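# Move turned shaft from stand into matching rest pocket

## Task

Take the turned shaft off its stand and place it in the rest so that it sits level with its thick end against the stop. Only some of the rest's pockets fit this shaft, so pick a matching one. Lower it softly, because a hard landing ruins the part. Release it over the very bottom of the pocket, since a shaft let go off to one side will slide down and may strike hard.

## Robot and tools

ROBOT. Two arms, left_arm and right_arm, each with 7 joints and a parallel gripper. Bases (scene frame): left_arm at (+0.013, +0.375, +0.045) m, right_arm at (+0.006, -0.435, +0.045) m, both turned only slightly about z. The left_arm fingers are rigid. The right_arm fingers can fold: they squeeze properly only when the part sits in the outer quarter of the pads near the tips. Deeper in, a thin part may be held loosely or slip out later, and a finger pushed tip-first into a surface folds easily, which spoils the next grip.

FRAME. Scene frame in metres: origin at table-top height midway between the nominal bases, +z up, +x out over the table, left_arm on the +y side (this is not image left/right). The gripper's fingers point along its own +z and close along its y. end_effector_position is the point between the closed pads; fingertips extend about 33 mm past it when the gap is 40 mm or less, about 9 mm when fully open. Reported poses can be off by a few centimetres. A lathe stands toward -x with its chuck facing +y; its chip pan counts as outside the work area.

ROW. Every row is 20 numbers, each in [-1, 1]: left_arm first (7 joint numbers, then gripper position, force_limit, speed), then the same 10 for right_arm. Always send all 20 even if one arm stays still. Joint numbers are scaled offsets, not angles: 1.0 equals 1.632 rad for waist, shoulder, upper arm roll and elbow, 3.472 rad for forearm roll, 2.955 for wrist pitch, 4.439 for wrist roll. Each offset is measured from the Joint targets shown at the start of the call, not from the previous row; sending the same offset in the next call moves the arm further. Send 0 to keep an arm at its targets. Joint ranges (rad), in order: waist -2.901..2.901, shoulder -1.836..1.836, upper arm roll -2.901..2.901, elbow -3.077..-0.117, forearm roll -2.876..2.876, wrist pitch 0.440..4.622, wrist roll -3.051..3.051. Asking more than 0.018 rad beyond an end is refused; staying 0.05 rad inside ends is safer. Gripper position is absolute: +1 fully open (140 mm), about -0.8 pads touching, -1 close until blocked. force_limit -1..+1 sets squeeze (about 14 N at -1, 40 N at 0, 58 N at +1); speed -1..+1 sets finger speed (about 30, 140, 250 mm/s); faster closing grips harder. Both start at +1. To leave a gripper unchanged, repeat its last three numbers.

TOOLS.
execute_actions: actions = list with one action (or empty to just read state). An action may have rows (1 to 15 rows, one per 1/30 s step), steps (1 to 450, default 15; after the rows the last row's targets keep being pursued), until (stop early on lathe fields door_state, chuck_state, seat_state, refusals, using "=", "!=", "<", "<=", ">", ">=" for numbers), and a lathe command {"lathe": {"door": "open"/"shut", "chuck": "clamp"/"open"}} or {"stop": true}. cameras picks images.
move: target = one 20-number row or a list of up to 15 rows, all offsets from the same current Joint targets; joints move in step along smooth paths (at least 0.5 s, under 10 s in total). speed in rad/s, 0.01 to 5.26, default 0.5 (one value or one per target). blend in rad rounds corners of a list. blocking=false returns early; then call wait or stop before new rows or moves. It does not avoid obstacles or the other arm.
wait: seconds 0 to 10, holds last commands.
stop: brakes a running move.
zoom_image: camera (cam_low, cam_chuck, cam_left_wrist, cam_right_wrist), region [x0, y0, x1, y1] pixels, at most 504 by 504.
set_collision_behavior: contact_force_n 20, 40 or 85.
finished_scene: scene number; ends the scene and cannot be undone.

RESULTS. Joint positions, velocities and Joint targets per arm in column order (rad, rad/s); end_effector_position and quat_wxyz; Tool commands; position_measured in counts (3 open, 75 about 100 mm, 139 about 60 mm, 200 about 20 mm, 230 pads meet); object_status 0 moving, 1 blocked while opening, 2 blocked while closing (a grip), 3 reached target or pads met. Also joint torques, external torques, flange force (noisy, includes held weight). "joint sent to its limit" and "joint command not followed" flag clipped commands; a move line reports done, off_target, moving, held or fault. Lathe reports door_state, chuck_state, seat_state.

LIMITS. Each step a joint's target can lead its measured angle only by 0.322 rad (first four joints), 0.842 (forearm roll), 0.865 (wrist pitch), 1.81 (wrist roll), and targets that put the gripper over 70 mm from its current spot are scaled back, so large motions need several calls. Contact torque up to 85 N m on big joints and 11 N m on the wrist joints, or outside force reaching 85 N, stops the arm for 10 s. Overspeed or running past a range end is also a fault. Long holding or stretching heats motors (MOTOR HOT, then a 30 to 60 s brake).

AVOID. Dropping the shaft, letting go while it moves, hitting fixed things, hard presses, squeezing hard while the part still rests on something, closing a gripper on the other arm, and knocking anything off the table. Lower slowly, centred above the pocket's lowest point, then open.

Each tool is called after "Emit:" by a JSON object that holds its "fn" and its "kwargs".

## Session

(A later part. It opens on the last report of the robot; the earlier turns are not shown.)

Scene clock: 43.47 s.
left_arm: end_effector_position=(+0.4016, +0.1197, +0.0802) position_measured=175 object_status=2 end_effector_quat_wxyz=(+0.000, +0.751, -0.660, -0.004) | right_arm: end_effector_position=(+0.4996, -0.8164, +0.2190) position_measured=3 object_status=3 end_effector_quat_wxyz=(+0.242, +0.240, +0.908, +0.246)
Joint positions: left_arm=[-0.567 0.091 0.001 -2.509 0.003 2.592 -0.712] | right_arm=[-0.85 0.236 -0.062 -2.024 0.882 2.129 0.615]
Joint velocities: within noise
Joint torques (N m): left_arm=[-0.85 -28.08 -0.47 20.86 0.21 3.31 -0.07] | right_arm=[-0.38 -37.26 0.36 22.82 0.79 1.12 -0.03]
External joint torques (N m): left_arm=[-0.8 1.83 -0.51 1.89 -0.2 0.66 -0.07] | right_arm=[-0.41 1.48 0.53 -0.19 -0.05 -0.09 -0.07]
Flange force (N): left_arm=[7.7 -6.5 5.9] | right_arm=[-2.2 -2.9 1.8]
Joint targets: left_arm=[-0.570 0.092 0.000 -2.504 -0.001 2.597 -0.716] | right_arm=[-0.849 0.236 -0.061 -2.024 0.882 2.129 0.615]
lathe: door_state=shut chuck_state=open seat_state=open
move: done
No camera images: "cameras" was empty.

Emit:
{"fn": "move", "kwargs": {"target": [-0.0041,0.0014,0,0.0049,0,-0.0027,-0.0015,-1,0.1,-1,0,0,0,0,0,0,0,1,1,1], "speed": 0.01, "cameras": ["cam_low","cam_left_wrist"]}}

Emit:
{"fn": "zoom_image", "kwargs": {"camera": "cam_low", "region": [145, 215, 215, 285]}}

Scene clock: 44.60 s.
left_arm: end_effector_position=(+0.4018, +0.1152, +0.0808) position_measured=175 object_status=2 end_effector_quat_wxyz=(+0.000, +0.750, -0.661, -0.003) | right_arm: end_effector_position=(+0.4996, -0.8164, +0.2190) position_measured=3 object_status=3 end_effector_quat_wxyz=(+0.242, +0.240, +0.908, +0.246)
Joint positions: left_arm=[-0.575 0.095 0.001 -2.5 0.003 2.589 -0.718] | right_arm=[-0.85 0.236 -0.062 -2.024 0.882 2.129 0.615]
Joint velocities: left_arm=[0.001 0.002 0.001 0 0.001 -0.003 -0.004] | right_arm=[within noise]
Joint torques (N m): left_arm=[-0.53 -29.71 0.01 20.31 0.21 2.69 -0.28] | right_arm=[-0.36 -37.19 0.33 22.76 0.79 1.13 0]
External joint torques (N m): left_arm=[-0.64 0.35 -0.18 1.33 -0.2 0.05 -0.28] | right_arm=[-0.46 1.49 0.44 -0.26 -0.04 -0.08 -0.05]
Flange force (N): left_arm=[4.6 -2.9 0.7] | right_arm=[-2.0 -2.9 1.8]
Joint targets: left_arm=[-0.577 0.094 0.000 -2.496 -0.001 2.589 -0.723] | right_arm=[-0.849 0.236 -0.061 -2.024 0.882 2.129 0.615]
lathe: door_state=shut chuck_state=open seat_state=open
move: done
camera_calibration:
cam_left_wrist: T_world_to_cam=[[-0.991516, -0.129956, -0.00260734, 0.424269], [-0.12261, 0.928432, 0.350687, -0.0851639], [-0.0431532, 0.348031, -0.936489, 0.196409], [0, 0, 0, 1]] pos_world=[0.418703, 0.0658486, 0.214907]
Images, in order (width x height): cam_low 504x504, cam_left_wrist 896x504.

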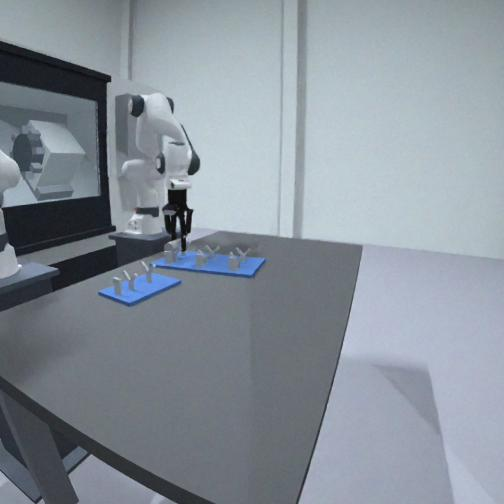

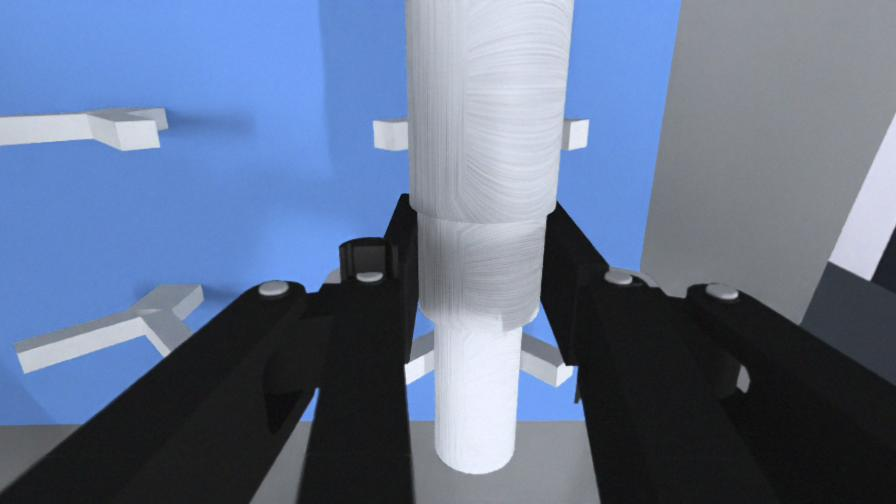

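Scaled by 7.200.

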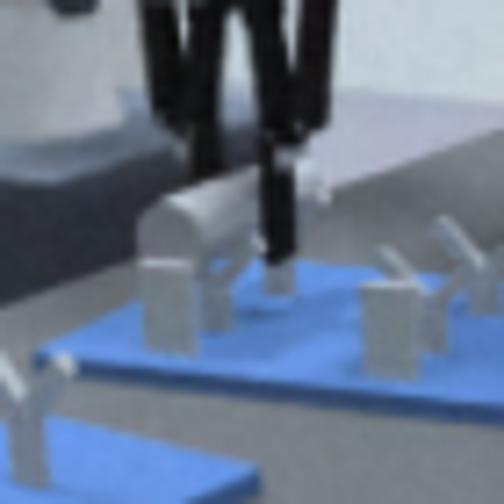

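Emit:
{"fn": "move", "kwargs": {"target": [-0.0041,0.005,0,0.0049,0,-0.0004,-0.0015,-1,0.1,-1,0,0,0,0,0,0,0,1,1,1], "speed": 0.01, "cameras": []}}

Scene clock: 45.73 s.
left_arm: end_effector_position=(+0.4020, +0.1130, +0.0802) position_measured=175 object_status=2 end_effector_quat_wxyz=(+0.000, +0.751, -0.660, -0.005) | right_arm: end_effector_position=(+0.4996, -0.8164, +0.2190) position_measured=3 object_status=3 end_effector_quat_wxyz=(+0.242, +0.240, +0.908, +0.246)
Joint positions: left_arm=[-0.579 0.101 0.001 -2.493 0.003 2.584 -0.724] | right_arm=[-0.85 0.236 -0.062 -2.024 0.882 2.129 0.615]
Joint velocities: within noise
Joint torques (N m): left_arm=[-2.22 -28.81 -1.15 19.76 -0.01 3.1 -0.3] | right_arm=[-0.4 -37.26 0.32 22.8 0.8 1.12 -0.09]
External joint torques (N m): left_arm=[-2.26 1.27 -1.28 0.93 -0.42 0.5 -0.3] | right_arm=[-0.51 1.35 0.41 -0.19 -0.03 -0.09 -0.13]
Flange force (N): left_arm=[7.1 -1.3 4.2] | right_arm=[-1.8 -2.9 1.6]
Joint targets: left_arm=[-0.584 0.102 0.000 -2.488 -0.001 2.588 -0.729] | right_arm=[-0.849 0.236 -0.061 -2.024 0.882 2.129 0.615]
lathe: door_state=shut chuck_state=open seat_state=open
move: done
No camera images: "cameras" was empty.

Emit:
{"fn": "move", "kwargs": {"target": [-0.001,-0.0032,0,0.0008,0,-0.0022,0,-1,0.1,-1,0,0,0,0,0,0,0,1,1,1], "speed": 0.01, "cameras": []}}

Scene clock: 46.70 s.
left_arm: end_effector_position=(+0.4017, +0.1128, +0.0805) position_measured=175 object_status=2 end_effector_quat_wxyz=(+0.000, +0.752, -0.659, -0.006) | right_arm: end_effector_position=(+0.4996, -0.8164, +0.2190) position_measured=3 object_status=3 end_effector_quat_wxyz=(+0.242, +0.240, +0.908, +0.246)
Joint positions: left_arm=[-0.58 0.101 0.001 -2.491 0.003 2.581 -0.728] | right_arm=[-0.85 0.236 -0.062 -2.024 0.882 2.129 0.615]
Joint velocities: within noise
Joint torques (N m): left_arm=[-2.52 -30.35 -1.47 20.22 0.1 2.69 -0.05] | right_arm=[-0.37 -37.21 0.39 22.73 0.82 1.12 -0.04]
External joint torques (N m): left_arm=[-2.54 -0.14 -1.58 1.27 -0.31 0.07 -0.05] | right_arm=[-0.44 1.64 0.52 -0.38 -0.02 -0.1 -0.08]
Flange force (N): left_arm=[5.9 0.1 -0.4] | right_arm=[-1.8 -3.0 2.1]
Joint targets: left_arm=[-0.585 0.097 0.000 -2.487 -0.001 2.581 -0.729] | right_arm=[-0.849 0.236 -0.061 -2.024 0.882 2.129 0.615]
lathe: door_state=shut chuck_state=open seat_state=open
move: done
No camera images: "cameras" was empty.

Emit:
{"fn": "move", "kwargs": {"target": [0.0021,0.0017,0,-0.0029,0,0.0024,0.0005,-1,0.1,-1,0,0,0,0,0,0,0,1,1,1], "speed": 0.01, "cameras": ["cam_left_wrist"]}}

Scene clock: 47.73 s.
left_arm: end_effector_position=(+0.4017, +0.1129, +0.0804) position_measured=175 object_status=2 end_effector_quat_wxyz=(+0.000, +0.752, -0.659, -0.005) | right_arm: end_effector_position=(+0.4996, -0.8164, +0.2190) position_measured=3 object_status=3 end_effector_quat_wxyz=(+0.242, +0.240, +0.908, +0.246)
Joint positions: left_arm=[-0.58 0.101 0.001 -2.491 0.003 2.582 -0.728] | right_arm=[-0.85 0.236 -0.062 -2.024 0.882 2.129 0.615]
Joint velocities: within noise
Joint torques (N m): left_arm=[-1.22 -28.77 -1.51 18.53 0.11 3.39 0.05] | right_arm=[-0.4 -37.23 0.38 22.79 0.79 1.12 -0.03]
External joint torques (N m): left_arm=[-1.2 1.49 -1.59 -0.46 -0.3 0.76 0.05] | right_arm=[-0.55 1.58 0.44 -0.31 -0.04 -0.1 -0.07]
Flange force (N): left_arm=[2.9 0.8 5.8] | right_arm=[-1.9 -3.1 1.8]
Joint targets: left_arm=[-0.582 0.100 0.000 -2.492 -0.001 2.588 -0.727] | right_arm=[-0.849 0.236 -0.061 -2.024 0.882 2.129 0.615]
lathe: door_state=shut chuck_state=open seat_state=open
move: done
camera_calibration:
cam_left_wrist: T_world_to_cam=[[-0.990802, -0.135319, 0.000448587, 0.423997], [-0.126427, 0.926866, 0.353463, -0.0813524], [-0.0482461, 0.350155, -0.935448, 0.198566], [0, 0, 0, 1]] pos_world=[0.419392, 0.0632487, 0.214313]
Images, in order (width x height): cam_left_wrist 896x504.

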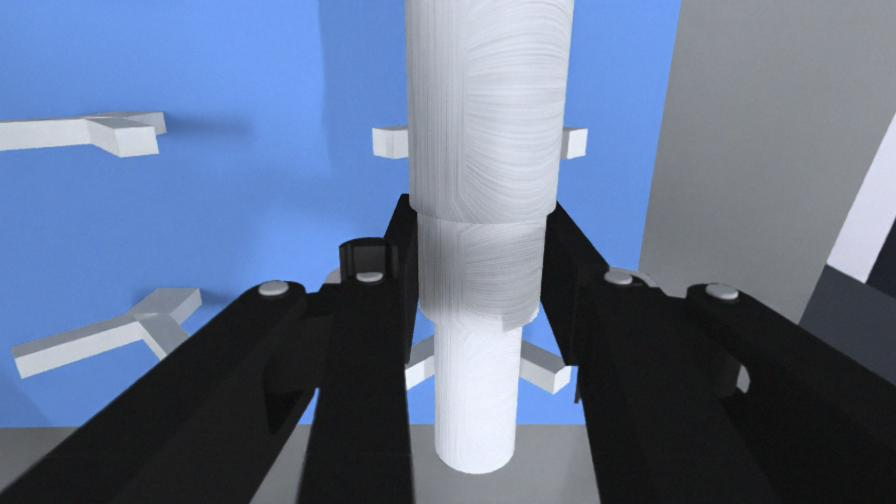

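Emit:
{"fn": "move", "kwargs": {"target": [[0,0,0,0,0,0,0,0.5,0.1,-1,0,0,0,0,0,0,0,1,1,1]], "cameras": ["cam_left_wrist","cam_low"]}}

Emit:
{"fn": "zoom_image", "kwargs": {"camera": "cam_low", "region": [145, 215, 215, 285]}}

Scene clock: 50.37 s.
left_arm: end_effector_position=(+0.4027, +0.1120, +0.0807) position_measured=66 object_status=0 end_effector_quat_wxyz=(+0.000, +0.752, -0.659, -0.003) | right_arm: end_effector_position=(+0.4996, -0.8164, +0.2190) position_measured=3 object_status=3 end_effector_quat_wxyz=(+0.242, +0.240, +0.908, +0.246)
Joint positions: left_arm=[-0.58 0.101 0.001 -2.492 0.003 2.587 -0.728] | right_arm=[-0.85 0.236 -0.062 -2.024 0.882 2.129 0.615]
Joint velocities: within noise
Joint torques (N m): left_arm=[-0.41 -28.77 -0.21 18.31 0.21 2.76 0.02] | right_arm=[-0.37 -37.24 0.35 22.76 0.78 1.12 -0.01]
External joint torques (N m): left_arm=[-0.47 1.58 -0.36 -0.71 -0.2 0.12 0.02] | right_arm=[-0.52 1.35 0.41 -0.19 -0.05 -0.08 -0.06]
Flange force (N): left_arm=[1.4 -0.4 4.3] | right_arm=[-1.9 -2.8 1.5]
Joint targets: left_arm=[-0.582 0.100 0.000 -2.492 -0.001 2.588 -0.727] | right_arm=[-0.849 0.236 -0.061 -2.024 0.882 2.129 0.615]
lathe: door_state=shut chuck_state=open seat_state=open
move: done
camera_calibration:
cam_left_wrist: T_world_to_cam=[[-0.990835, -0.135053, -0.00271882, 0.425086], [-0.127421, 0.927779, 0.3507, -0.0799567], [-0.0448407, 0.347832, -0.936484, 0.1982], [0, 0, 0, 1]] pos_world=[0.419889, 0.0626511, 0.214808]
Images, in order (width x height): cam_low 504x504, cam_left_wrist 896x504.

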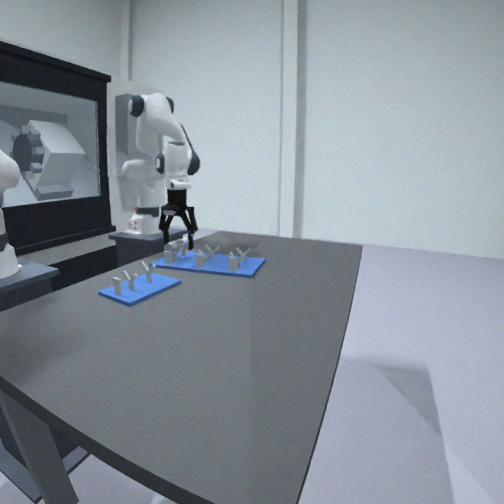

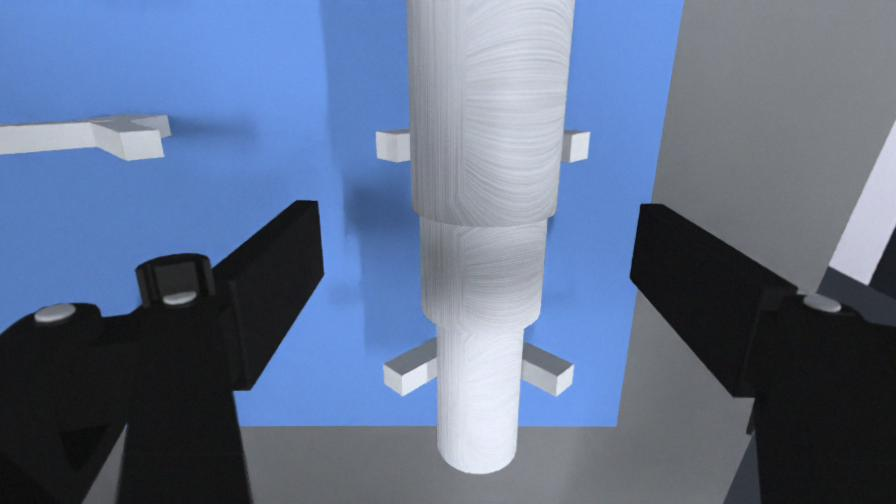

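Scaled by 7.200.

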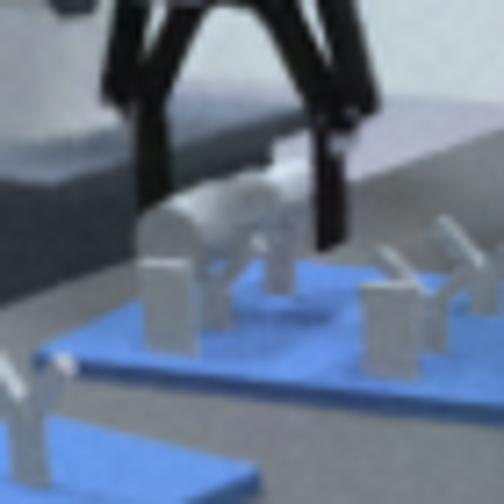

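Emit:
{"fn": "move", "kwargs": {"target": [0,-0.11,0,0.031,0,-0.078,0,0.5,0.1,-1,0,0,0,0,0,0,0,1,1,1], "speed": 0.3, "cameras": ["cam_left_wrist"]}}

Scene clock: 51.97 s.
left_arm: end_effector_position=(+0.4052, +0.1105, +0.1661) position_measured=66 object_status=3 end_effector_quat_wxyz=(-0.001, +0.752, -0.659, -0.001) | right_arm: end_effector_position=(+0.4996, -0.8164, +0.2190) position_measured=3 object_status=3 end_effector_quat_wxyz=(+0.242, +0.240, +0.908, +0.246)
Joint positions: left_arm=[-0.58 -0.079 0.001 -2.441 0.003 2.361 -0.728] | right_arm=[-0.85 0.236 -0.062 -2.024 0.882 2.129 0.615]
Joint velocities: left_arm=[0.001 0 0 0.001 0 -0.004 0] | right_arm=[within noise]
Joint torques (N m): left_arm=[-0.36 -25.39 -0.48 21.39 0.35 2.18 0.01] | right_arm=[-0.35 -37.27 0.34 22.76 0.81 1.13 -0.02]
External joint torques (N m): left_arm=[-0.36 1.67 -0.4 -0.65 -0.21 -0.47 0.01] | right_arm=[-0.47 1.39 0.43 -0.27 -0.03 -0.08 -0.07]
Flange force (N): left_arm=[2.5 -1.5 2.3] | right_arm=[-1.7 -2.7 1.7]
Joint targets: left_arm=[-0.582 -0.080 0.000 -2.441 -0.001 2.358 -0.727] | right_arm=[-0.849 0.236 -0.061 -2.024 0.882 2.129 0.615]
lathe: door_state=shut chuck_state=open seat_state=open
move: done
camera_calibration:
cam_left_wrist: T_world_to_cam=[[-0.990771, -0.135381, -0.0066346, 0.428218], [-0.129213, 0.928586, 0.347896, -0.107167], [-0.0409376, 0.345542, -0.93751, 0.277628], [0, 0, 0, 1]] pos_world=[0.421784, 0.0615537, 0.300403]
Images, in order (width x height): cam_left_wrist 896x504.

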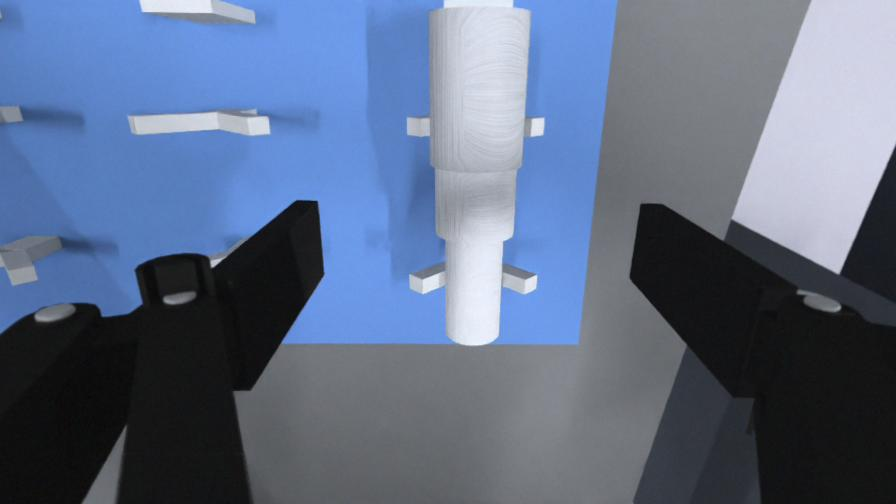

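Emit:
{"fn": "finished_scene", "kwargs": {"scene": 2}}

The scene is finished: the task was done.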